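# Move a glass graduated cylinder upright into cart's top tray

## Task

Take the graduated cylinder that sits on the bench with shelves and set it standing upright in the top tray of the cart, with its base touching the tray floor itself rather than sitting on the base of another cylinder; every other cylinder must also be standing in that tray when finished. The attempt fails if any graduated cylinder tips over, reaches the room's floor, drops more than a few centimetres or is struck hard (they are glass), if any bottle or jar is left lying on its side, or if the robot itself falls or is left leaning.

## Robot and tools

Robot: TidyBot++, a wheeled base (0.54 m long, 0.50 m wide, 0.38 m tall, four powered casters) carrying one seven-joint arm with a two-finger gripper. The shoulder sits 0.12 m ahead of the base centre at 0.68 m height. Segments: upper arm 0.42 m, forearm 0.31 m, hand 0.31 m. Cameras: base_camera (fixed on the base) and wrist_camera (on the hand, looking where it points). Loose objects may occasionally get a brief push from outside.

Frames (metres). Base frame: origin on the floor below the base centre, x ahead, y to the left, z upward. hand_pose and hand_target are reported in it; the hand point is midway between the finger pads, the hand's z axis runs out along the fingers and the fingers close along its y axis. Odometry frame: where the base frame was when the scene began; base_odometry lives there, counts only wheel rotation (slip looks like travel), heading in rad, left positive, -3.142 to 3.142. base_tilt is in degrees, forward and right positive.

move: one action plus optional "cameras" and "blocking".
- "base": object of relative offsets from where the base last reported itself, along its axes at the start of the command. translate_m (forward +, -2 to 2 m), strafe_m (left +, -2 to 2 m), rotate_rad (counter-clockwise from above +, -6.3 to 6.3 rad). Translate and strafe together form one straight-line move.
- "joints": absolute angles by name, radians. joint_1_rad any angle (vertical axis; positive turns clockwise seen from above, opposite to heading). joint_2_rad -2.249 to 2.249 (shoulder, 0 = upper arm vertical, + leans forward). joint_3_rad any angle (upper-arm roll). joint_4_rad -2.579 to 2.579 (elbow, 0 straight; with joint_3 at 3.14, negative folds forearm forward). joint_5_rad any angle (forearm roll). joint_6_rad -2.099 to 2.099 (wrist; negative tips hand forward with joint_3 3.14, joint_5 0). joint_7_rad any angle (hand roll; pointing down, + is counter-clockwise from above; at 1.57 fingers open left/right). gripper_pos 0 (open, ~85 mm gap) to 1 (closed); gap is roughly 85 x (1 - gripper_pos) mm. Done tolerances: 0.039 for joints 1-4, 0.095 for 5-7, 0.03 gripper. Unlimited joints go the short way; step less than half a turn to go farther.
- "target": one list of seven numbers [x, y, z, qw, qx, qy, qz], an absolute hand pose in the base frame, metres plus unit quaternion. With a target, "joints" may contain only gripper_pos.
- "speeds": top-speed caps for this action: translate_m/strafe_m 0.05-0.5 m/s (give one key for a combined move), rotate_rad 0.1-1.57 rad/s.
- "cameras": list of "base_camera", "wrist_camera" or "all"; omitted means all, [] none.
- "blocking": true/omitted returns when everything rests; false returns in about 0.5 s while motion continues. A new move overrides only what it names.
A move with no action just reports state and images. Unknown keys make the call invalid; out-of-range values get it refused, and a refusal or an unrequested stop cancels the rest of that reply's move, wait and finished_scene calls.

wait(seconds 0-10, cameras) lets time pass and reports. stop(cameras) brakes everything still moving. zoom_image(camera, region [x0,y0,x1,y1] pixels, max 504x504) enlarges part of that camera's latest image (base_camera 644x364, wrist_camera 644x476). finished_scene(scene) ends the scene irreversibly; the result usually reports success and gives the next task.

Result lines: "move" is "done" or the worst status. base_status/joint_status/hand_status: done, moving, off_target (rested away from target, may still push), stopped, not_followed (a check withheld targets; "pose unreachable" or "joint command not followed" with "cause:"), contact_stop, time_out, torque_fault, limit_stop_at_motor_heat. hand_status done means within 10 mm and 2 degrees; most target moves end off_target within ~3 cm. on_its_own lists uncommanded actions. motor_effort gives percent of max torque, peak in brackets. "ARM HIT" flags a hard arm-base or arm-arm collision. Motor temperatures listed per joint; MOTOR HOT appears at 60 °C, and 75 °C causes an over-temperature fault where the arm sags.

Corrections: to fix hand position, add (wanted minus hand_pose) to the previous target's xyz. To fix a joint, send last command plus (wanted minus reading). To hold a loaded hand still, resend hand_target, not hand_pose. The arm sags under a load; never command a held joint to its current reading. hand_pose may be 1-2 cm off; trust images. When a held object lands on a surface, hand_pose stops dropping while commands continue.

Cautions: the arm starts folded, hand down, protruding up to 0.08 m ahead of the base with the elbow up to 1.15 m high. A downward hand reaches at most about 0.94 m height, only near the base. Targets low, close and pointing forward go badly and may hit the base, which no check protects. The arm does not avoid obstacles and keeps pushing. Driving or turning with the arm snagged above ~0.6 m, horizontal force on a raised hand, or swinging a stretched arm can tip the robot; back away or retract to recover. Torque limits 104.5 N m (joints 1-4) and 51.3 N m (5-7); exceeding them freezes the arm 10 s. A blocked base shoves hard until it times out (base moves end after 14 s). Set glass down gently, never release it while moving, avoid squeezing a cylinder still resting on a surface, avoid twisting or jerking the gripper, and knock nothing over. The first scene is practice; finished_scene can skip it.

Each tool is called after "Request:" as name(argument=value, ...), one argument or row to a line, values as JSON.

## Session

Request:
move(
)

Scene clock: 0.00 s.
Motor temperatures (°C): [34 41 35 45 45 46 36]
base_odometry: x=+0.000 y=+0.000 heading=+0.000
base_tilt: forward=-0.5 right=-0.1
base_status: not commanded
joint_positions: joint_1_rad=-0.042 joint_2_rad=-0.300 joint_3_rad=+3.170 joint_4_rad=-2.555 joint_5_rad=-0.010 joint_6_rad=-0.889 joint_7_rad=+1.609 gripper_pos=+0.000
joint_status: not commanded
motor_effort: joint_1_rad=+1 joint_2_rad=-3 joint_3_rad=+0 joint_4_rad=+12 joint_5_rad=+0 joint_6_rad=+0 joint_7_rad=+0
hand_pose: x=+0.2381 y=+0.0064 z=+0.5740 quat_wxyz=(-0.008, +1.000, +0.023, -0.001) (m; base frame)
hand_target: x=+0.2379 y=+0.0064 z=+0.5739 quat_wxyz=(-0.008, +1.000, +0.023, -0.001) (m; base frame)
hand_status: not commanded
pictures: base_camera, wrist_camera

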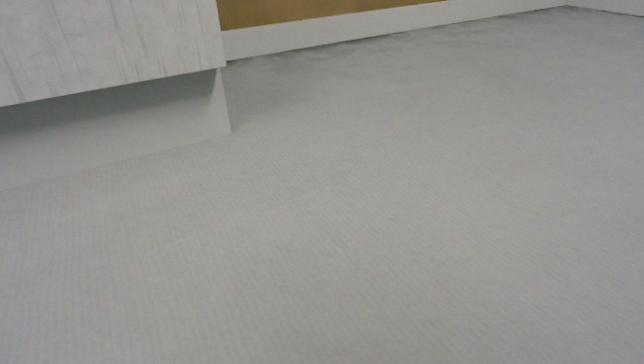

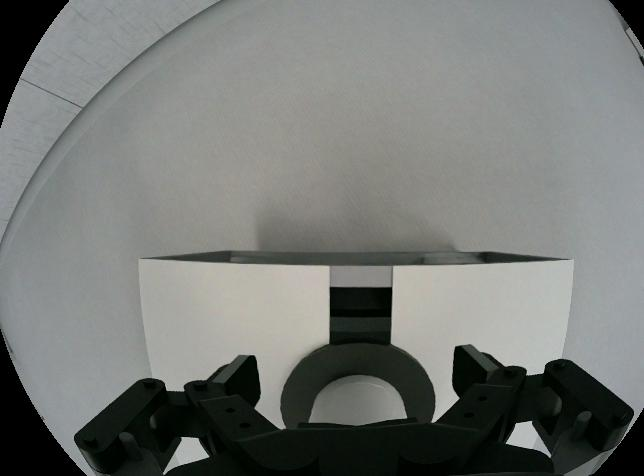

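Request:
move(
  joints={"joint_6_rad": 0.5},
)

Request:
move(
  joints={"joint_1_rad": -1.3},
  cameras=["wrist_camera"],
)

Request:
move(
  joints={"joint_1_rad": 1.2},
  cameras=["wrist_camera"],
)

Scene clock: 10.50 s.
Motor temperatures (°C): [34 40 35 44 45 46 36]
move: done
base_odometry: x=+0.000 y=+0.000 heading=+0.000
base_tilt: forward=-0.5 right=-0.1
base_status: not commanded
joint_positions: joint_1_rad=-0.042 joint_2_rad=-0.300 joint_3_rad=+3.170 joint_4_rad=-2.554 joint_5_rad=-0.010 joint_6_rad=+0.464 joint_7_rad=+1.609 gripper_pos=+0.000
joint_status: all done
motor_effort: joint_1_rad=+1(1) joint_2_rad=-8(9) joint_3_rad=+0(1) joint_4_rad=+17(17) joint_5_rad=+0(1) joint_6_rad=+8(8) joint_7_rad=+0(1)
hand_pose: x=+0.5424 y=+0.0053 z=+0.8175 quat_wxyz=(+0.003, +0.780, +0.013, +0.625) (m; base frame)
hand_target: x=+0.5445 y=+0.0051 z=+0.8282 quat_wxyz=(+0.003, +0.769, +0.013, +0.639) (m; base frame)
hand_status: not commanded
pictures: base_camera, wrist_camera
camera_calibration:
wrist_camera: T_world_to_cam=[[0.0566791, -0.997667, -0.0380569, 0.0128494], [-0.187518, 0.026802, -0.981895, 0.964625], [0.980624, 0.0627893, -0.185562, -0.245982], [0, 0, 0, 1]] pos_world=[0.421372, 0.00241061, 0.902005]

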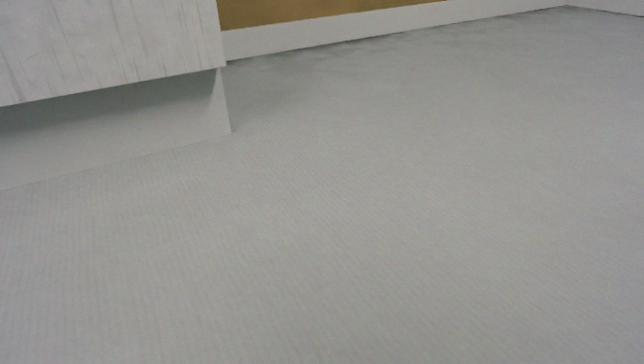

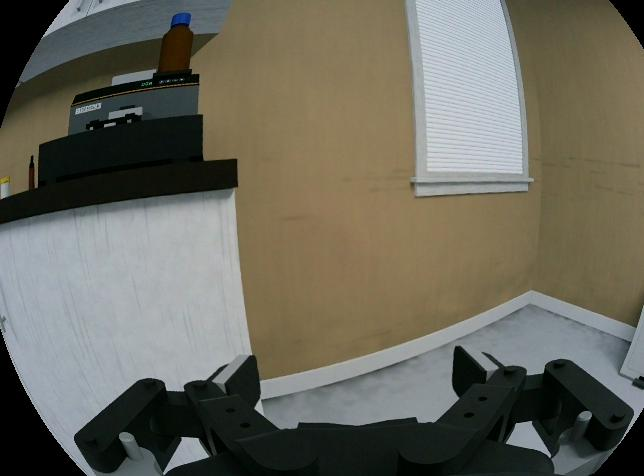

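Scene clock: 13.03 s.
Motor temperatures (°C): [34 40 35 44 45 46 36]
move: done
base_odometry: x=+0.000 y=+0.000 heading=+0.000
base_tilt: forward=-0.5 right=+0.0
base_status: not commanded
joint_positions: joint_1_rad=-1.288 joint_2_rad=-0.300 joint_3_rad=+3.170 joint_4_rad=-2.554 joint_5_rad=-0.010 joint_6_rad=+0.464 joint_7_rad=+1.609 gripper_pos=+0.000
joint_status: all done
motor_effort: joint_1_rad=+1(2) joint_2_rad=-8(9) joint_3_rad=+1(2) joint_4_rad=+17(17) joint_5_rad=+0(1) joint_6_rad=+8(8) joint_7_rad=+0(1)
hand_pose: x=+0.2492 y=+0.4029 z=+0.8175 quat_wxyz=(-0.362, +0.626, +0.466, +0.510) (m; base frame)
hand_target: x=+0.2451 y=+0.4064 z=+0.8282 quat_wxyz=(-0.373, +0.614, +0.463, +0.519) (m; base frame)
hand_status: not commanded
pictures: wrist_camera
camera_calibration:
wrist_camera: T_world_to_cam=[[0.963514, -0.264939, -0.038054, -0.0950667], [-0.0852723, -0.169079, -0.981907, 0.95246], [0.253711, 0.949326, -0.185502, -0.159533], [0, 0, 0, 1]] pos_world=[0.213292, 0.287303, 0.902016]

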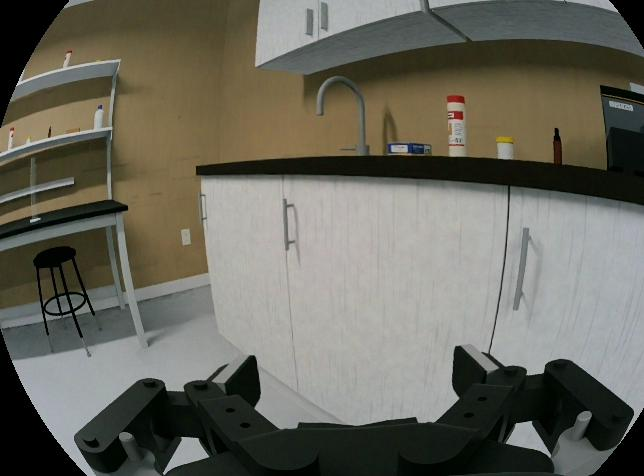

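Scene clock: 16.50 s.
Motor temperatures (°C): [34 40 35 44 45 46 36]
move: done
base_odometry: x=+0.000 y=+0.000 heading=+0.000
base_tilt: forward=-0.5 right=+0.0
base_status: not commanded
joint_positions: joint_1_rad=+1.188 joint_2_rad=-0.300 joint_3_rad=+3.170 joint_4_rad=-2.554 joint_5_rad=-0.010 joint_6_rad=+0.464 joint_7_rad=+1.609 gripper_pos=+0.000
joint_status: all done
motor_effort: joint_1_rad=+0(2) joint_2_rad=-8(9) joint_3_rad=+0(2) joint_4_rad=+17(17) joint_5_rad=+0(1) joint_6_rad=+8(8) joint_7_rad=+1(1)
hand_pose: x=+0.2656 y=-0.3972 z=+0.8175 quat_wxyz=(+0.363, +0.645, -0.439, +0.509) (m; base frame)
hand_target: x=+0.2612 y=-0.4010 z=+0.8282 quat_wxyz=(+0.374, +0.633, -0.437, +0.518) (m; base frame)
hand_status: not commanded
pictures: wrist_camera
camera_calibration:
wrist_camera: T_world_to_cam=[[-0.921213, -0.387194, -0.038051, 0.129213], [-0.0374371, 0.185567, -0.981918, 0.946771], [0.387254, -0.903131, -0.185442, -0.175479], [0, 0, 0, 1]] pos_world=[0.222432, -0.28414, 0.902027]

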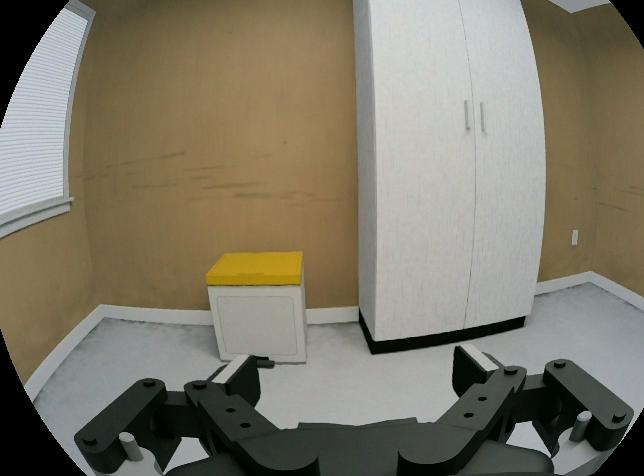

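Request:
move(
  joints={"joint_1_rad": 2.6},
  cameras=["wrist_camera"],
)

Request:
move(
  joints={"joint_1_rad": -2.2},
  cameras=["wrist_camera"],
)

Request:
zoom_image(
  camera="wrist_camera",
  region=[200, 100, 500, 320],
)

Scene clock: 22.43 s.
Motor temperatures (°C): [34 40 35 44 45 46 36]
move: done
base_odometry: x=+0.000 y=+0.000 heading=+0.000
base_tilt: forward=-0.5 right=+0.0
base_status: not commanded
joint_positions: joint_1_rad=+2.588 joint_2_rad=-0.300 joint_3_rad=+3.170 joint_4_rad=-2.554 joint_5_rad=-0.010 joint_6_rad=+0.464 joint_7_rad=+1.609 gripper_pos=+0.000
joint_status: all done
motor_effort: joint_1_rad=+0(2) joint_2_rad=-8(9) joint_3_rad=+1(1) joint_4_rad=+17(17) joint_5_rad=+0(1) joint_6_rad=+8(8) joint_7_rad=+0(1)
hand_pose: x=-0.2476 y=-0.2120 z=+0.8175 quat_wxyz=(+0.606, +0.210, -0.751, +0.156) (m; base frame)
hand_target: x=-0.2520 y=-0.2083 z=+0.8282 quat_wxyz=(+0.620, +0.203, -0.742, +0.155) (m; base frame)
hand_status: not commanded
pictures: wrist_camera
camera_calibration:
wrist_camera: T_world_to_cam=[[-0.538069, 0.842042, -0.038051, 0.0836189], [0.17651, 0.0684185, -0.981918, 0.921311], [-0.824213, -0.535056, -0.185442, -0.0313147], [0, 0, 0, 1]] pos_world=[-0.143438, -0.1502, 0.902027]

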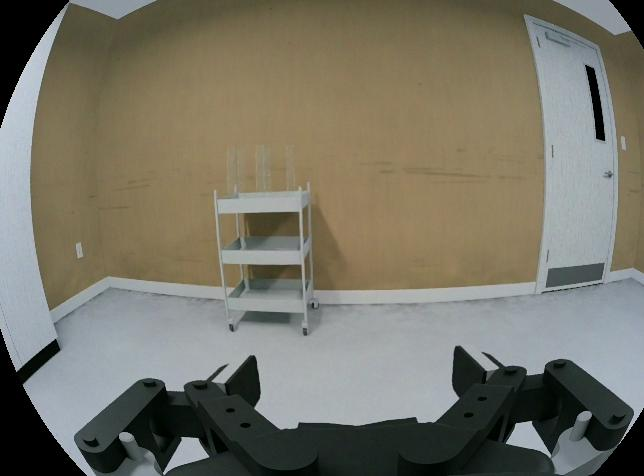

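Scene clock: 25.17 s.
Motor temperatures (°C): [34 40 35 44 45 46 36]
move: done
base_odometry: x=+0.000 y=+0.000 heading=+0.000
base_tilt: forward=-0.5 right=+0.0
base_status: not commanded
joint_positions: joint_1_rad=+4.071 joint_2_rad=-0.300 joint_3_rad=+3.170 joint_4_rad=-2.554 joint_5_rad=-0.010 joint_6_rad=+0.464 joint_7_rad=+1.609 gripper_pos=+0.000
joint_status: all done
motor_effort: joint_1_rad=+1(2) joint_2_rad=-8(9) joint_3_rad=+0(2) joint_4_rad=+17(17) joint_5_rad=+0(1) joint_6_rad=+8(8) joint_7_rad=+0(1)
hand_pose: x=-0.1242 y=+0.3466 z=+0.8175 quat_wxyz=(+0.552, -0.352, -0.696, -0.294) (m; base frame)
hand_target: x=-0.1210 y=+0.3514 z=+0.8282 quat_wxyz=(+0.562, -0.352, -0.684, -0.305) (m; base frame)
hand_status: not commanded
pictures: wrist_camera
camera_calibration:
wrist_camera: T_world_to_cam=[[0.79177, 0.609633, -0.0380481, -0.0746346], [0.0835553, -0.169802, -0.98193, 0.932376], [-0.605078, 0.774283, -0.185383, -0.0574461], [0, 0, 0, 1]] pos_world=[-0.0535709, 0.248299, 0.902038]

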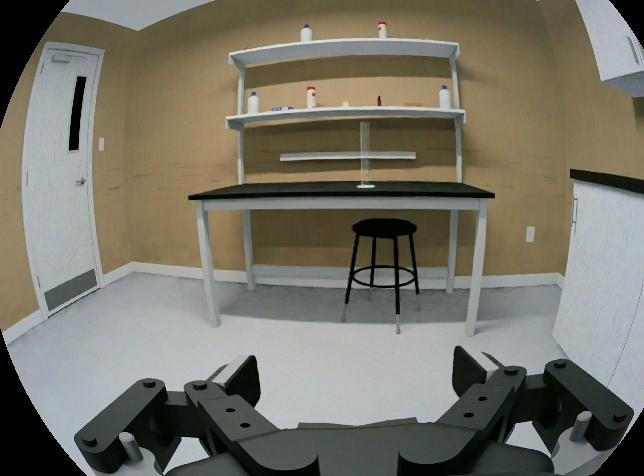

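Scaled by 1.680.

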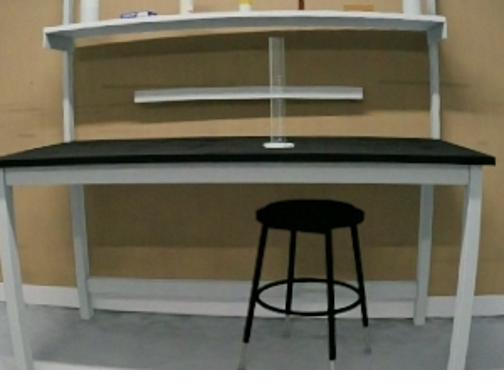

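Request:
move(
  base={"translate_m": -0.589, "strafe_m": 0.911, "rotate_rad": 2.068},
  joints={"joint_1_rad": 0.0},
  cameras=["wrist_camera"],
)

Request:
zoom_image(
  camera="wrist_camera",
  region=[180, 40, 500, 280],
)

Scene clock: 65.13 s.
Motor temperatures (°C): [34 40 35 44 45 46 36]
move: done
base_odometry: x=-0.589 y=+0.911 heading=+2.069
base_tilt: forward=-0.5 right=-0.1
base_status: done
joint_positions: joint_1_rad=+6.271 joint_2_rad=-0.298 joint_3_rad=+3.170 joint_4_rad=-2.554 joint_5_rad=-0.010 joint_6_rad=+0.466 joint_7_rad=+1.609 gripper_pos=+0.000
joint_status: all done
motor_effort: joint_1_rad=+0(2) joint_2_rad=-8(11) joint_3_rad=+0(2) joint_4_rad=+17(18) joint_5_rad=-1(1) joint_6_rad=+8(9) joint_7_rad=+0(1)
hand_pose: x=+0.5428 y=-0.0075 z=+0.8173 quat_wxyz=(-0.012, -0.780, -0.002, -0.625) (m; base frame)
hand_target: x=+0.5443 y=-0.0127 z=+0.8282 quat_wxyz=(-0.017, -0.769, +0.003, -0.639) (m; base frame)
hand_status: not commanded
pictures: wrist_camera
camera_calibration:
wrist_camera: T_world_to_cam=[[0.026582, -0.998925, -0.0379755, 0.0163469], [-0.186287, 0.0323734, -0.981962, 0.964339], [0.982136, 0.0331768, -0.185226, -0.246904], [0, 0, 0, 1]] pos_world=[0.421702, -0.00669813, 0.901832]

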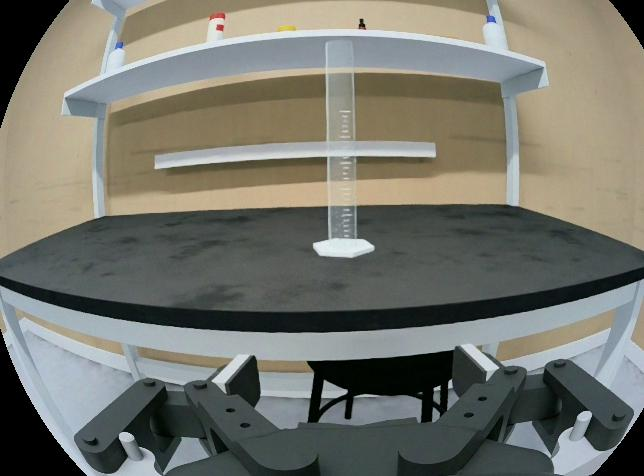

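Scaled by 1.575.

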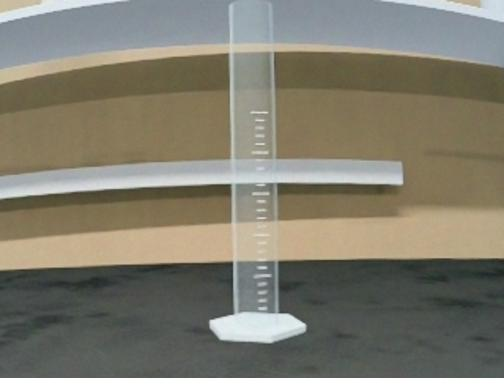

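Request:
move(
  joints={"joint_1_rad": 0.0, "joint_2_rad": -0.172, "joint_3_rad": 3.1416, "joint_4_rad": -2.418, "joint_5_rad": 0.0, "joint_6_rad": 0.675, "joint_7_rad": 1.571},
  cameras=[],
)

Request:
move(
  base={"translate_m": 0.2},
  speeds={"translate_m": 0.2},
  cameras=["wrist_camera"],
)

Scene clock: 90.87 s.
Motor temperatures (°C): [34 40 35 44 45 46 35]
move: done
base_odometry: x=-0.589 y=+0.911 heading=+2.069
base_tilt: forward=-0.4 right=+0.0
base_status: not commanded
joint_positions: joint_1_rad=+6.271 joint_2_rad=-0.179 joint_3_rad=+3.160 joint_4_rad=-2.430 joint_5_rad=-0.010 joint_6_rad=+0.636 joint_7_rad=+1.609 gripper_pos=+0.000
joint_status: all done
motor_effort: joint_1_rad=+1(1) joint_2_rad=-13(14) joint_3_rad=+1(2) joint_4_rad=+17(19) joint_5_rad=+0(1) joint_6_rad=+8(9) joint_7_rad=+0(1)
hand_pose: x=+0.5997 y=-0.0039 z=+0.8849 quat_wxyz=(-0.013, -0.722, -0.006, -0.692) (m; base frame)
hand_target: x=+0.6037 y=+0.0013 z=+0.8998 quat_wxyz=(+0.000, -0.707, +0.000, -0.707) (m; base frame)
hand_status: not commanded
pictures: none
No camera images: "cameras" was empty.

Scene clock: 92.57 s.
Motor temperatures (°C): [34 40 35 44 45 46 35]
move: done
base_odometry: x=-0.685 y=+1.087 heading=+2.069
base_tilt: forward=-0.5 right=+0.0
base_status: done
joint_positions: joint_1_rad=+6.271 joint_2_rad=-0.171 joint_3_rad=+3.159 joint_4_rad=-2.430 joint_5_rad=-0.010 joint_6_rad=+0.639 joint_7_rad=+1.609 gripper_pos=+0.000
joint_status: not commanded
motor_effort: joint_1_rad=+1(1) joint_2_rad=-13(16) joint_3_rad=+1(1) joint_4_rad=+17(18) joint_5_rad=+0(1) joint_6_rad=+8(9) joint_7_rad=+0(1)
hand_pose: x=+0.6013 y=-0.0038 z=+0.8818 quat_wxyz=(-0.013, -0.724, -0.006, -0.690) (m; base frame)
hand_target: x=+0.6037 y=+0.0013 z=+0.8998 quat_wxyz=(+0.000, -0.707, +0.000, -0.707) (m; base frame)
hand_status: not commanded
pictures: wrist_camera
camera_calibration:
wrist_camera: T_world_to_cam=[[0.0389148, -0.998947, -0.0243084, 0.00143217], [-0.0170172, 0.0236608, -0.999575, 0.952169], [0.999098, 0.039312, -0.0160785, -0.451899], [0, 0, 0, 1]] pos_world=[0.467638, -0.0033334, 0.944533]

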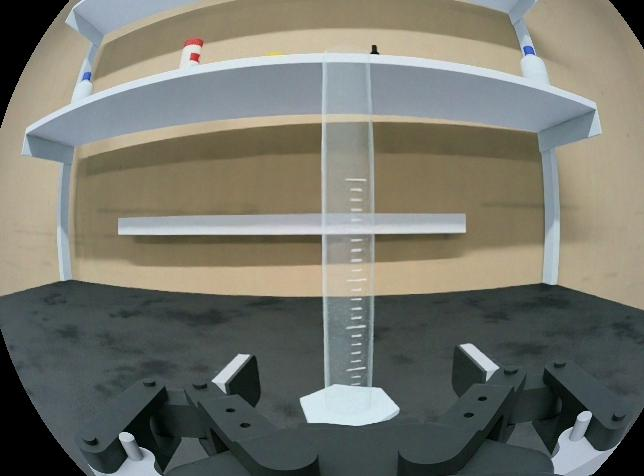

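Request:
move(
  base={"translate_m": 0.14, "strafe_m": 0.005},
  speeds={"translate_m": 0.12},
  cameras=["wrist_camera"],
)

Scene clock: 106.83 s.
Motor temperatures (°C): [34 40 35 44 45 46 35]
move: done
base_odometry: x=-0.756 y=+1.208 heading=+2.069
base_tilt: forward=-0.5 right=+0.0
base_status: done
joint_positions: joint_1_rad=+6.271 joint_2_rad=-0.169 joint_3_rad=+3.159 joint_4_rad=-2.429 joint_5_rad=-0.010 joint_6_rad=+0.639 joint_7_rad=+1.609 gripper_pos=+0.000
joint_status: not commanded
motor_effort: joint_1_rad=+1(1) joint_2_rad=-13(16) joint_3_rad=+0(1) joint_4_rad=+17(18) joint_5_rad=+0(1) joint_6_rad=+8(8) joint_7_rad=+0(1)
hand_pose: x=+0.6018 y=-0.0037 z=+0.8810 quat_wxyz=(-0.013, -0.725, -0.006, -0.689) (m; base frame)
hand_target: x=+0.6037 y=+0.0013 z=+0.8998 quat_wxyz=(+0.000, -0.707, +0.000, -0.707) (m; base frame)
hand_status: not commanded
pictures: wrist_camera
camera_calibration:
wrist_camera: T_world_to_cam=[[0.0391599, -0.998938, -0.024264, 0.00136108], [-0.0184665, 0.023555, -0.999552, 0.952211], [0.999062, 0.0395904, -0.0175245, -0.451112], [0, 0, 0, 1]] pos_world=[0.468219, -0.00320997, 0.943912]

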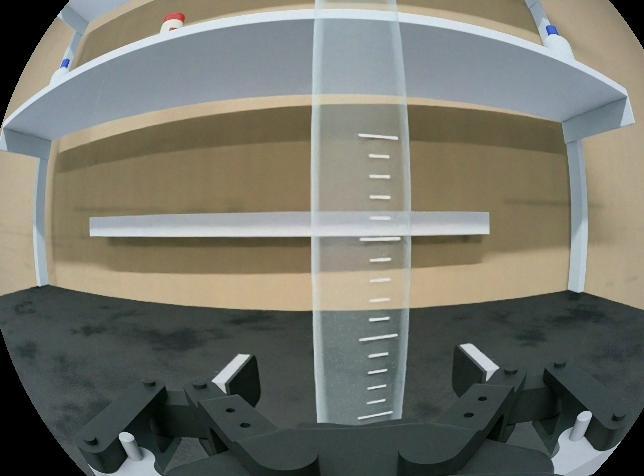

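Request:
move(
  base={"translate_m": 0.03, "strafe_m": -0.003},
  speeds={"translate_m": 0.1},
  cameras=["wrist_camera"],
)

Scene clock: 115.77 s.
Motor temperatures (°C): [34 40 35 44 45 46 35]
move: done
base_odometry: x=-0.768 y=+1.235 heading=+2.069
base_tilt: forward=-0.5 right=-0.1
base_status: done
joint_positions: joint_1_rad=+6.272 joint_2_rad=-0.167 joint_3_rad=+3.159 joint_4_rad=-2.429 joint_5_rad=-0.010 joint_6_rad=+0.640 joint_7_rad=+1.609 gripper_pos=+0.000
joint_status: not commanded
motor_effort: joint_1_rad=+1(2) joint_2_rad=-13(15) joint_3_rad=+0(1) joint_4_rad=+17(18) joint_5_rad=+0(1) joint_6_rad=+8(9) joint_7_rad=+0(1)
hand_pose: x=+0.6022 y=-0.0035 z=+0.8804 quat_wxyz=(-0.013, -0.725, -0.006, -0.689) (m; base frame)
hand_target: x=+0.6037 y=+0.0013 z=+0.8998 quat_wxyz=(+0.000, -0.707, +0.000, -0.707) (m; base frame)
hand_status: not commanded
pictures: wrist_camera
camera_calibration:
wrist_camera: T_world_to_cam=[[0.0393885, -0.99893, -0.0242345, 0.00130535], [-0.019607, 0.023476, -0.999532, 0.952302], [0.999032, 0.0398452, -0.0186613, -0.450505], [0, 0, 0, 1]] pos_world=[0.468689, -0.00310185, 0.943481]

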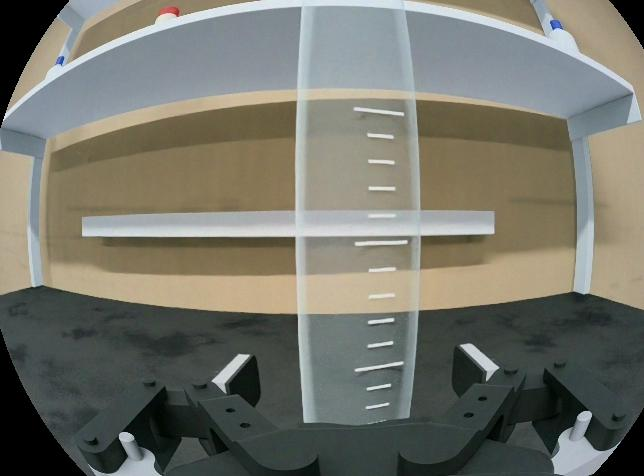

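Request:
move(
  joints={"gripper_pos": 0.5},
  cameras=["wrist_camera"],
)

Scene clock: 119.37 s.
Motor temperatures (°C): [34 40 35 44 45 46 35]
move: done
base_odometry: x=-0.768 y=+1.235 heading=+2.069
base_tilt: forward=-0.4 right=-0.1
base_status: not commanded
joint_positions: joint_1_rad=+6.272 joint_2_rad=-0.167 joint_3_rad=+3.159 joint_4_rad=-2.429 joint_5_rad=-0.010 joint_6_rad=+0.640 joint_7_rad=+1.609 gripper_pos=+0.500
joint_status: all done
motor_effort: joint_1_rad=+0(1) joint_2_rad=-13(14) joint_3_rad=+0(1) joint_4_rad=+17(17) joint_5_rad=+0(1) joint_6_rad=+8(8) joint_7_rad=+0(1)
hand_pose: x=+0.6022 y=-0.0035 z=+0.8804 quat_wxyz=(-0.013, -0.725, -0.006, -0.689) (m; base frame)
hand_target: x=+0.6037 y=+0.0013 z=+0.8998 quat_wxyz=(+0.000, -0.707, +0.000, -0.707) (m; base frame)
hand_status: not commanded
pictures: wrist_camera
camera_calibration:
wrist_camera: T_world_to_cam=[[0.0393885, -0.99893, -0.0242345, 0.00130535], [-0.019607, 0.023476, -0.999532, 0.952302], [0.999032, 0.0398452, -0.0186613, -0.450505], [0, 0, 0, 1]] pos_world=[0.468689, -0.00310185, 0.943481]

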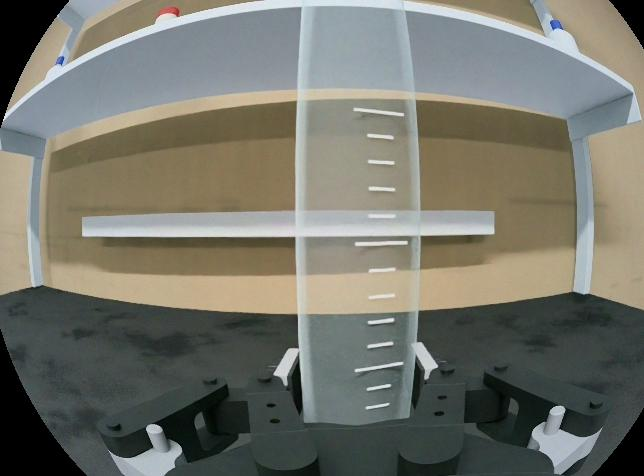

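Request:
move(
  joints={"gripper_pos": 0.8},
  cameras=["wrist_camera"],
)

Scene clock: 121.83 s.
Motor temperatures (°C): [34 40 35 44 45 46 35]
move: off_target
base_odometry: x=-0.768 y=+1.235 heading=+2.069
base_tilt: forward=-0.5 right=+0.0
base_status: not commanded
joint_positions: joint_1_rad=+6.272 joint_2_rad=-0.167 joint_3_rad=+3.159 joint_4_rad=-2.429 joint_5_rad=-0.010 joint_6_rad=+0.640 joint_7_rad=+1.609 gripper_pos=+0.548
joint_status: gripper_pos off_target (ended at +0.548, target +0.800)
motor_effort: joint_1_rad=+1(1) joint_2_rad=-13(14) joint_3_rad=+1(1) joint_4_rad=+18(18) joint_5_rad=+0(1) joint_6_rad=+9(9) joint_7_rad=+1(1)
hand_pose: x=+0.6022 y=-0.0035 z=+0.8807 quat_wxyz=(-0.013, -0.725, -0.006, -0.689) (m; base frame)
hand_target: x=+0.6037 y=+0.0013 z=+0.8998 quat_wxyz=(+0.000, -0.707, +0.000, -0.707) (m; base frame)
hand_status: not commanded
pictures: wrist_camera
camera_calibration:
wrist_camera: T_world_to_cam=[[0.0394875, -0.998928, -0.024158, 0.00122929], [-0.0186663, 0.0234352, -0.999551, 0.952049], [0.999046, 0.0399207, -0.0177209, -0.451344], [0, 0, 0, 1]] pos_world=[0.468636, -0.00306548, 0.943653]

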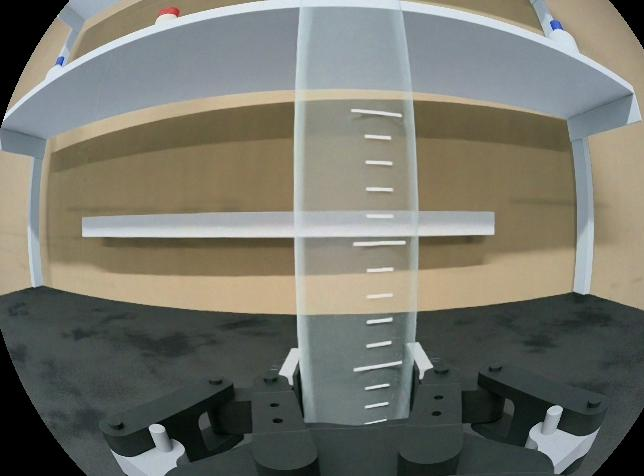

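Request:
move(
  joints={"joint_2_rad": -0.204, "joint_4_rad": -2.380, "joint_6_rad": 0.605},
  cameras=[],
)

Request:
move(
  joints={"joint_2_rad": -0.247, "joint_4_rad": -2.313, "joint_6_rad": 0.495},
  cameras=["wrist_camera"],
)

Scene clock: 134.33 s.
Motor temperatures (°C): [34 40 35 44 45 46 35]
move: done
base_odometry: x=-0.768 y=+1.235 heading=+2.069
base_tilt: forward=-0.4 right=+0.0
base_status: not commanded
joint_positions: joint_1_rad=+6.272 joint_2_rad=-0.183 joint_3_rad=+3.159 joint_4_rad=-2.407 joint_5_rad=-0.010 joint_6_rad=+0.603 joint_7_rad=+1.609 gripper_pos=+0.548
joint_status: all done
motor_effort: joint_1_rad=+1(1) joint_2_rad=-15(16) joint_3_rad=+0(2) joint_4_rad=+19(20) joint_5_rad=+0(1) joint_6_rad=+10(11) joint_7_rad=+1(1)
hand_pose: x=+0.6033 y=-0.0035 z=+0.8888 quat_wxyz=(-0.013, -0.725, -0.006, -0.689) (m; base frame)
hand_target: x=+0.6036 y=+0.0013 z=+0.9149 quat_wxyz=(+0.000, -0.707, +0.000, -0.707) (m; base frame)
hand_status: not commanded
pictures: none
No camera images: "cameras" was empty.

Scene clock: 135.40 s.
Motor temperatures (°C): [34 40 35 44 45 46 35]
move: done
base_odometry: x=-0.768 y=+1.235 heading=+2.069
base_tilt: forward=-0.5 right=+0.0
base_status: not commanded
joint_positions: joint_1_rad=+6.272 joint_2_rad=-0.229 joint_3_rad=+3.159 joint_4_rad=-2.337 joint_5_rad=-0.010 joint_6_rad=+0.520 joint_7_rad=+1.609 gripper_pos=+0.548
joint_status: all done
motor_effort: joint_1_rad=+0(1) joint_2_rad=-14(17) joint_3_rad=+1(1) joint_4_rad=+20(22) joint_5_rad=+0(1) joint_6_rad=+10(11) joint_7_rad=+0(1)
hand_pose: x=+0.6050 y=-0.0035 z=+0.9251 quat_wxyz=(-0.012, -0.713, -0.006, -0.701) (m; base frame)
hand_target: x=+0.6040 y=+0.0013 z=+0.9404 quat_wxyz=(+0.000, -0.707, +0.000, -0.707) (m; base frame)
hand_status: not commanded
pictures: wrist_camera
camera_calibration:
wrist_camera: T_world_to_cam=[[0.0413221, -0.998849, -0.0243699, 0.00129102], [0.0137763, 0.024958, -0.999594, 0.976838], [0.999051, 0.0409696, 0.0147917, -0.483438], [0, 0, 0, 1]] pos_world=[0.469469, -0.00328413, 0.983624]

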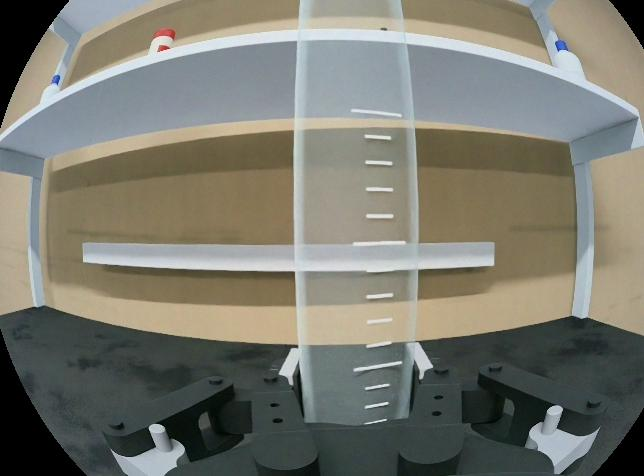

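Request:
move(
  base={"translate_m": -0.4},
  speeds={"translate_m": 0.3},
  cameras=[],
)

Request:
move(
  base={"translate_m": -1.62, "strafe_m": 0.653, "rotate_rad": 1.607},
  speeds={"translate_m": 0.4, "rotate_rad": 0.6},
  cameras=["wrist_camera"],
)

Request:
zoom_image(
  camera="wrist_camera",
  region=[180, 100, 500, 340],
)

Scene clock: 149.50 s.
Motor temperatures (°C): [34 40 35 44 45 46 35]
move: done
base_odometry: x=-0.577 y=+0.884 heading=+2.069
base_tilt: forward=-0.5 right=+0.0
base_status: done
joint_positions: joint_1_rad=+6.273 joint_2_rad=-0.236 joint_3_rad=+3.157 joint_4_rad=-2.337 joint_5_rad=-0.010 joint_6_rad=+0.520 joint_7_rad=+1.609 gripper_pos=+0.548
joint_status: not commanded
motor_effort: joint_1_rad=+1(1) joint_2_rad=-14(18) joint_3_rad=+0(2) joint_4_rad=+21(22) joint_5_rad=+0(1) joint_6_rad=+10(11) joint_7_rad=+1(1)
hand_pose: x=+0.6032 y=-0.0032 z=+0.9291 quat_wxyz=(-0.012, -0.711, -0.006, -0.704) (m; base frame)
hand_target: x=+0.6040 y=+0.0013 z=+0.9404 quat_wxyz=(+0.000, -0.707, +0.000, -0.707) (m; base frame)
hand_status: not commanded
pictures: none
No camera images: "cameras" was empty.

Scene clock: 155.03 s.
Motor temperatures (°C): [34 40 35 44 45 46 35]
move: done
base_odometry: x=-0.376 y=-0.851 heading=-2.606
base_tilt: forward=-0.5 right=+0.0
base_status: done
joint_positions: joint_1_rad=+6.280 joint_2_rad=-0.234 joint_3_rad=+3.150 joint_4_rad=-2.336 joint_5_rad=-0.010 joint_6_rad=+0.520 joint_7_rad=+1.609 gripper_pos=+0.548
joint_status: not commanded
motor_effort: joint_1_rad=+1(2) joint_2_rad=-14(16) joint_3_rad=+0(3) joint_4_rad=+20(21) joint_5_rad=+0(1) joint_6_rad=+10(10) joint_7_rad=+0(1)
hand_pose: x=+0.6038 y=-0.0028 z=+0.9279 quat_wxyz=(-0.013, -0.711, -0.007, -0.703) (m; base frame)
hand_target: x=+0.6040 y=+0.0013 z=+0.9404 quat_wxyz=(+0.000, -0.707, +0.000, -0.707) (m; base frame)
hand_status: not commanded
pictures: wrist_camera
camera_calibration:
wrist_camera: T_world_to_cam=[[0.0417738, -0.998882, -0.0221122, -0.000307552], [0.0194426, 0.0229401, -0.999548, 0.976233], [0.998938, 0.041325, 0.0203791, -0.48737], [0, 0, 0, 1]] pos_world=[0.467885, -0.00256149, 0.985717]

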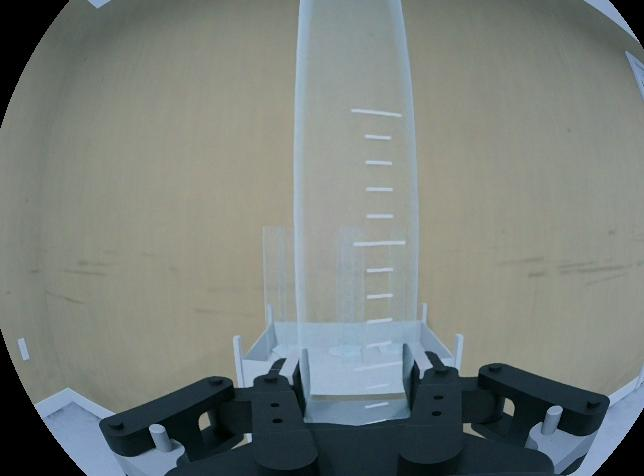

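Scaled by 1.575.

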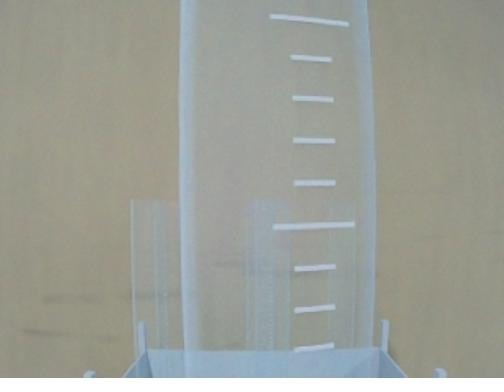

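Request:
zoom_image(
  camera="wrist_camera",
  region=[220, 210, 480, 400],
)

Request:
zoom_image(
  camera="wrist_camera",
  region=[250, 310, 450, 430],
)

Scaled by 1.938.

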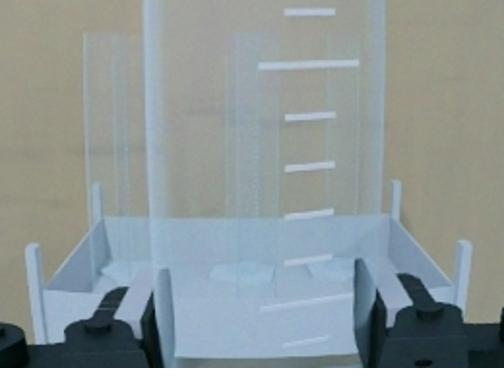

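Scaled by 2.520.

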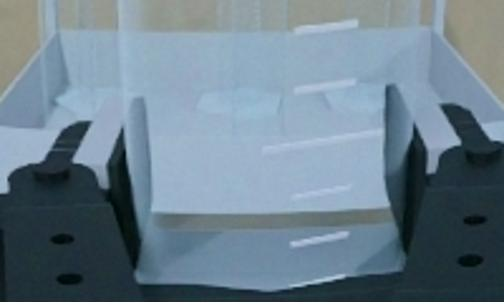

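Request:
move(
  base={"translate_m": 0.3, "strafe_m": 0.095},
  speeds={"translate_m": 0.25},
  cameras=["wrist_camera"],
)

Request:
zoom_image(
  camera="wrist_camera",
  region=[200, 180, 520, 420],
)

Scene clock: 191.03 s.
Motor temperatures (°C): [34 40 35 44 45 46 35]
move: done
base_odometry: x=-0.585 y=-1.086 heading=-2.606
base_tilt: forward=-0.5 right=+0.0
base_status: done
joint_positions: joint_1_rad=+6.280 joint_2_rad=-0.233 joint_3_rad=+3.150 joint_4_rad=-2.336 joint_5_rad=-0.010 joint_6_rad=+0.519 joint_7_rad=+1.609 gripper_pos=+0.548
joint_status: not commanded
motor_effort: joint_1_rad=+0(1) joint_2_rad=-15(17) joint_3_rad=+0(1) joint_4_rad=+21(22) joint_5_rad=+0(1) joint_6_rad=+10(11) joint_7_rad=+0(1)
hand_pose: x=+0.6041 y=-0.0028 z=+0.9275 quat_wxyz=(-0.013, -0.712, -0.007, -0.702) (m; base frame)
hand_target: x=+0.6040 y=+0.0013 z=+0.9404 quat_wxyz=(+0.000, -0.707, +0.000, -0.707) (m; base frame)
hand_status: not commanded
pictures: wrist_camera
camera_calibration:
wrist_camera: T_world_to_cam=[[0.0417547, -0.998882, -0.0221499, -0.000280481], [0.0184941, 0.0229381, -0.999566, 0.976425], [0.998957, 0.041327, 0.0194312, -0.486775], [0, 0, 0, 1]] pos_world=[0.468221, -0.0025606, 0.985454]

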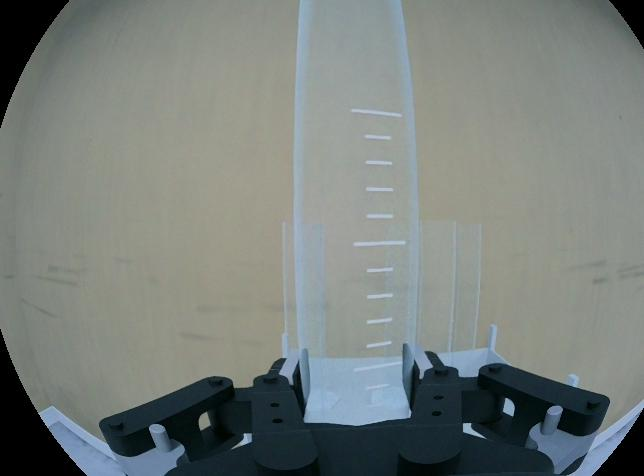

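Scaled by 1.575.

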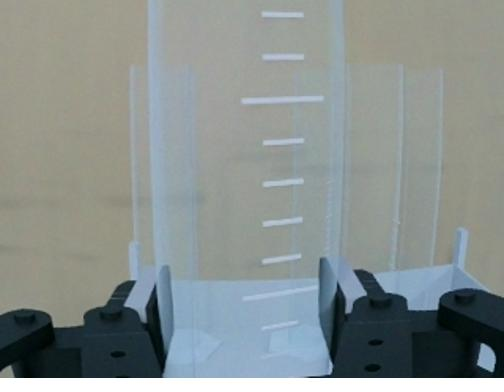

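Request:
zoom_image(
  camera="wrist_camera",
  region=[270, 200, 390, 290],
)

Request:
zoom_image(
  camera="wrist_camera",
  region=[370, 200, 510, 400],
)

Request:
zoom_image(
  camera="wrist_camera",
  region=[280, 340, 430, 430],
)

Scaled by 4.200.

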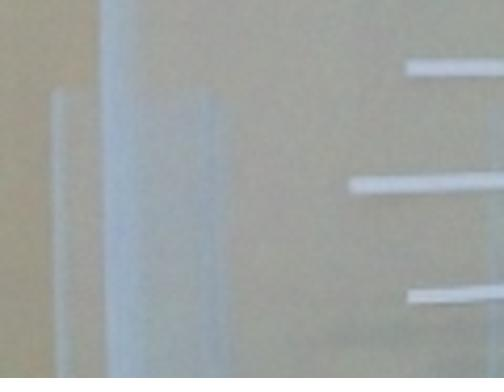

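Scaled by 2.520.

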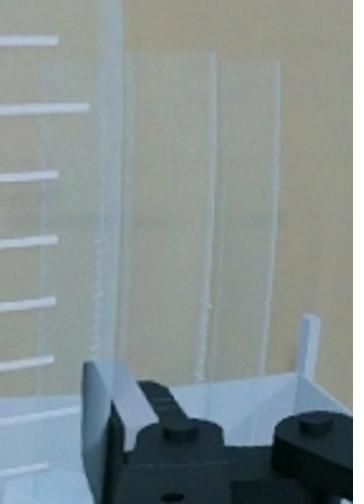

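Scaled by 3.360.

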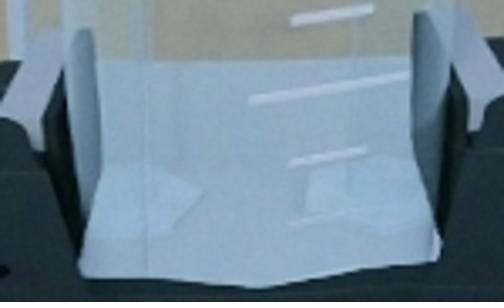

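Request:
zoom_image(
  camera="wrist_camera",
  region=[400, 205, 500, 265],
)

Request:
zoom_image(
  camera="wrist_camera",
  region=[380, 310, 510, 400],
)

Scaled by 5.040.

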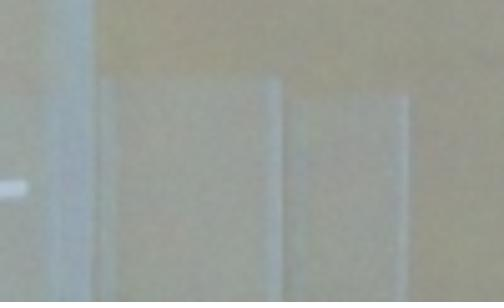

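Scaled by 3.877.

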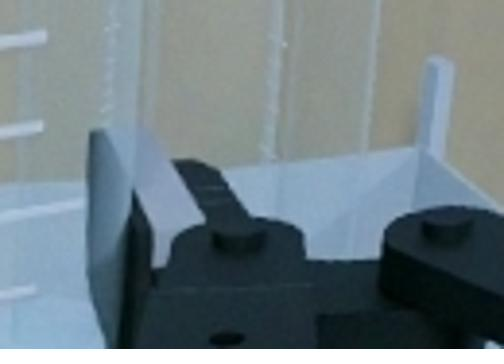

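Request:
move(
  base={"translate_m": -0.3},
  speeds={"translate_m": 0.3},
  joints={"joint_1_rad": 0.5},
  cameras=["wrist_camera"],
)

Request:
zoom_image(
  camera="wrist_camera",
  region=[80, 180, 340, 400],
)

Scene clock: 228.13 s.
Motor temperatures (°C): [34 40 35 44 45 46 35]
move: done
base_odometry: x=-0.327 y=-0.933 heading=-2.606
base_tilt: forward=-0.5 right=+0.0
base_status: done
joint_positions: joint_1_rad=+6.775 joint_2_rad=-0.237 joint_3_rad=+3.149 joint_4_rad=-2.336 joint_5_rad=-0.010 joint_6_rad=+0.519 joint_7_rad=+1.609 gripper_pos=+0.548
joint_status: all done
motor_effort: joint_1_rad=+1(2) joint_2_rad=-14(17) joint_3_rad=+1(2) joint_4_rad=+21(21) joint_5_rad=+0(1) joint_6_rad=+10(11) joint_7_rad=+1(1)
hand_pose: x=+0.5440 y=-0.2322 z=+0.9294 quat_wxyz=(-0.185, -0.690, +0.167, -0.679) (m; base frame)
hand_target: x=+0.5453 y=-0.2313 z=+0.9404 quat_wxyz=(-0.175, -0.685, +0.175, -0.685) (m; base frame)
hand_status: not commanded
pictures: wrist_camera
camera_calibration:
wrist_camera: T_world_to_cam=[[-0.43702, -0.899184, -0.0219178, 0.0565328], [0.0303763, 0.00959938, -0.999492, 0.975038], [0.898939, -0.437464, 0.0231188, -0.47748], [0, 0, 0, 1]] pos_world=[0.424313, -0.167407, 0.986821]

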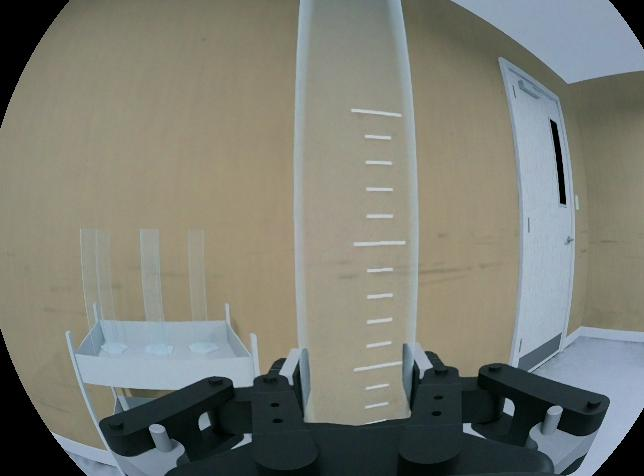

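Scaled by 1.938.

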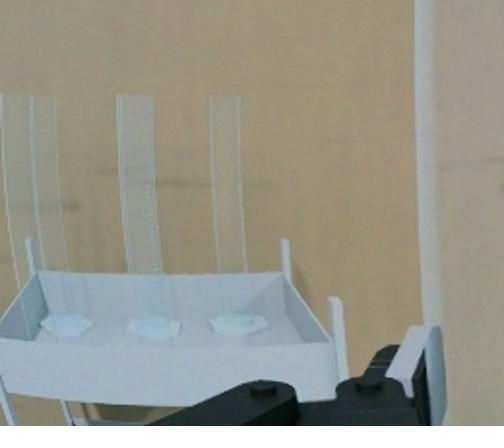

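Request:
zoom_image(
  camera="wrist_camera",
  region=[60, 300, 260, 410],
)

Request:
zoom_image(
  camera="wrist_camera",
  region=[70, 220, 230, 310],
)

Scaled by 2.520.

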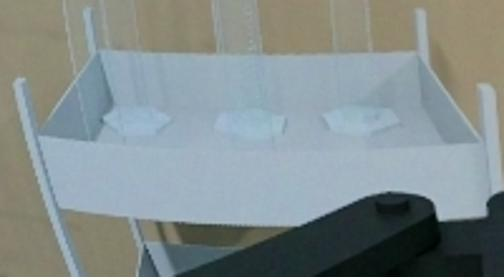

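Scaled by 3.150.

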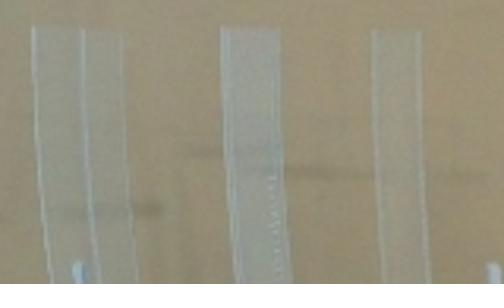

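Request:
move(
  joints={"joint_1_rad": 0.5, "joint_2_rad": -0.313, "joint_4_rad": -1.818, "joint_6_rad": -0.545},
  cameras=["wrist_camera"],
)

Request:
zoom_image(
  camera="wrist_camera",
  region=[60, 60, 310, 260],
)

Scene clock: 254.67 s.
Motor temperatures (°C): [34 39 35 44 45 46 35]
move: done
base_odometry: x=-0.327 y=-0.933 heading=-2.606
base_tilt: forward=-0.5 right=+0.0
base_status: not commanded
joint_positions: joint_1_rad=+6.775 joint_2_rad=-0.292 joint_3_rad=+3.149 joint_4_rad=-1.847 joint_5_rad=-0.010 joint_6_rad=-0.509 joint_7_rad=+1.609 gripper_pos=+0.548
joint_status: all done
motor_effort: joint_1_rad=+1(2) joint_2_rad=-14(16) joint_3_rad=+0(2) joint_4_rad=+22(23) joint_5_rad=+0(1) joint_6_rad=+9(11) joint_7_rad=+1(1)
hand_pose: x=+0.5305 y=-0.2216 z=+0.9426 quat_wxyz=(-0.131, -0.835, +0.199, -0.496) (m; base frame)
hand_target: x=+0.5237 y=-0.2195 z=+0.9593 quat_wxyz=(-0.128, -0.828, +0.211, -0.503) (m; base frame)
hand_status: not commanded
pictures: wrist_camera
camera_calibration:
wrist_camera: T_world_to_cam=[[-0.442228, -0.895717, -0.0461119, 0.0868151], [-0.379538, 0.23347, -0.895233, 1.15735], [0.812641, -0.378396, -0.443206, 0.0373625], [0, 0, 0, 1]] pos_world=[0.447287, -0.178307, 1.05666]

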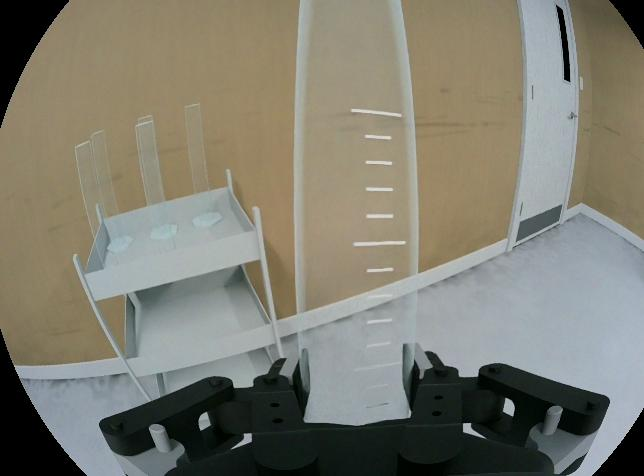

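Scaled by 2.016.

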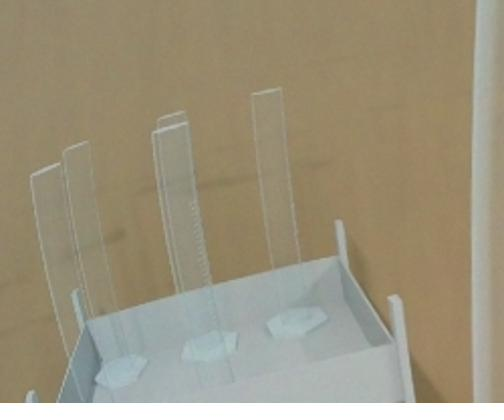

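Request:
zoom_image(
  camera="wrist_camera",
  region=[80, 180, 280, 310],
)

Request:
zoom_image(
  camera="wrist_camera",
  region=[70, 90, 220, 200],
)

Scaled by 2.520.

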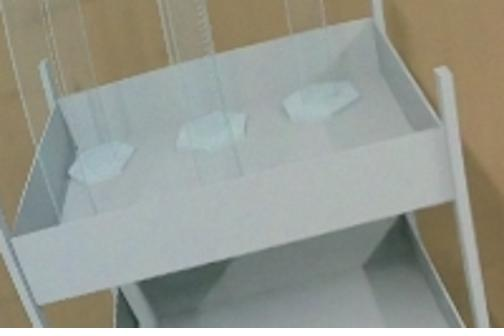

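Scaled by 3.360.

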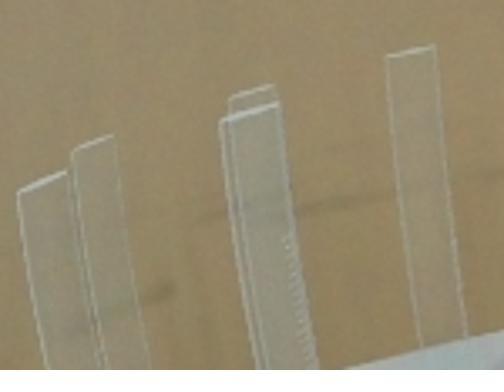

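Request:
move(
  base={"translate_m": 0.3},
  speeds={"translate_m": 0.3},
  cameras=["wrist_camera"],
)

Request:
zoom_image(
  camera="wrist_camera",
  region=[0, 60, 310, 330],
)

Scene clock: 302.93 s.
Motor temperatures (°C): [34 39 35 45 45 46 35]
move: done
base_odometry: x=-0.585 y=-1.086 heading=-2.605
base_tilt: forward=-0.4 right=+0.0
base_status: done
joint_positions: joint_1_rad=+6.775 joint_2_rad=-0.300 joint_3_rad=+3.149 joint_4_rad=-1.846 joint_5_rad=-0.010 joint_6_rad=-0.515 joint_7_rad=+1.609 gripper_pos=+0.548
joint_status: not commanded
motor_effort: joint_1_rad=+1(2) joint_2_rad=-13(16) joint_3_rad=+0(2) joint_4_rad=+22(23) joint_5_rad=+0(1) joint_6_rad=+9(9) joint_7_rad=+1(1)
hand_pose: x=+0.5281 y=-0.2206 z=+0.9449 quat_wxyz=(-0.132, -0.834, +0.199, -0.497) (m; base frame)
hand_target: x=+0.5237 y=-0.2195 z=+0.9593 quat_wxyz=(-0.128, -0.828, +0.211, -0.503) (m; base frame)
hand_status: not commanded
pictures: wrist_camera
camera_calibration:
wrist_camera: T_world_to_cam=[[-0.442639, -0.895518, -0.0460252, 0.0869335], [-0.377753, 0.232775, -0.896169, 1.15807], [0.813249, -0.379293, -0.44132, 0.0384189], [0, 0, 0, 1]] pos_world=[0.444702, -0.177148, 1.05879]

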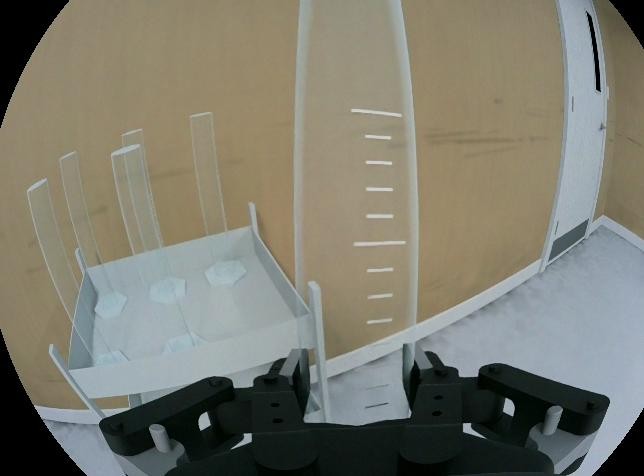

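Scaled by 1.626.

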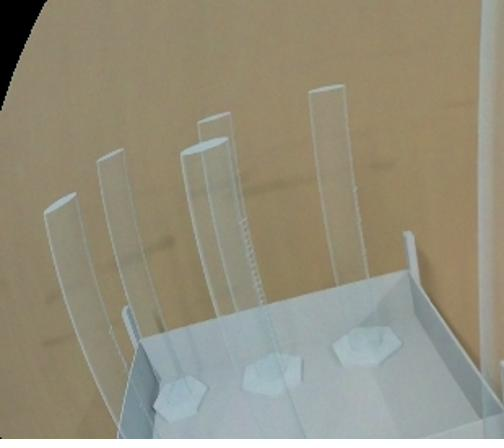

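Request:
move(
  joints={"joint_1_rad": 0.01, "joint_2_rad": -0.247, "joint_4_rad": -2.313, "joint_6_rad": 0.465},
  cameras=["wrist_camera"],
)

Scene clock: 338.10 s.
Motor temperatures (°C): [34 39 35 45 45 46 35]
move: done
base_odometry: x=-0.585 y=-1.086 heading=-2.605
base_tilt: forward=-0.5 right=+0.0
base_status: not commanded
joint_positions: joint_1_rad=+6.304 joint_2_rad=-0.247 joint_3_rad=+3.149 joint_4_rad=-2.295 joint_5_rad=-0.010 joint_6_rad=+0.413 joint_7_rad=+1.609 gripper_pos=+0.548
joint_status: all done
motor_effort: joint_1_rad=+1(2) joint_2_rad=-14(16) joint_3_rad=+1(2) joint_4_rad=+21(24) joint_5_rad=-1(1) joint_6_rad=+10(11) joint_7_rad=+0(1)
hand_pose: x=+0.6058 y=-0.0140 z=+0.9259 quat_wxyz=(-0.020, -0.729, +0.002, -0.684) (m; base frame)
hand_target: x=+0.6039 y=-0.0035 z=+0.9310 quat_wxyz=(-0.004, -0.718, +0.004, -0.696) (m; base frame)
hand_status: not commanded
pictures: wrist_camera
camera_calibration:
wrist_camera: T_world_to_cam=[[0.0179632, -0.999528, -0.0249317, 0.0053856], [-0.0309419, 0.0243681, -0.999224, 1.00467], [0.99936, 0.0187207, -0.0304896, -0.44239], [0, 0, 0, 1]] pos_world=[0.473097, -0.010817, 0.990539]

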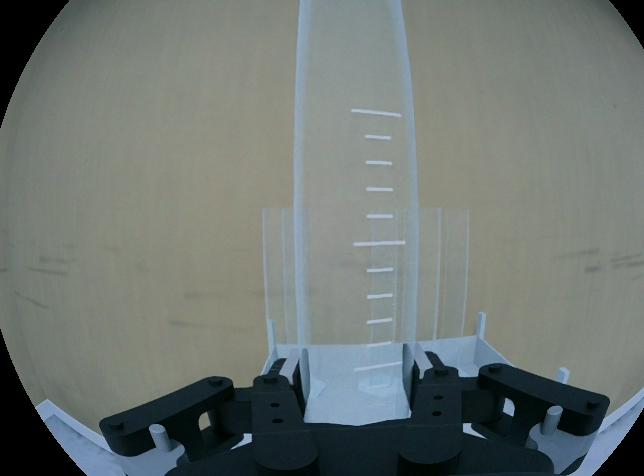

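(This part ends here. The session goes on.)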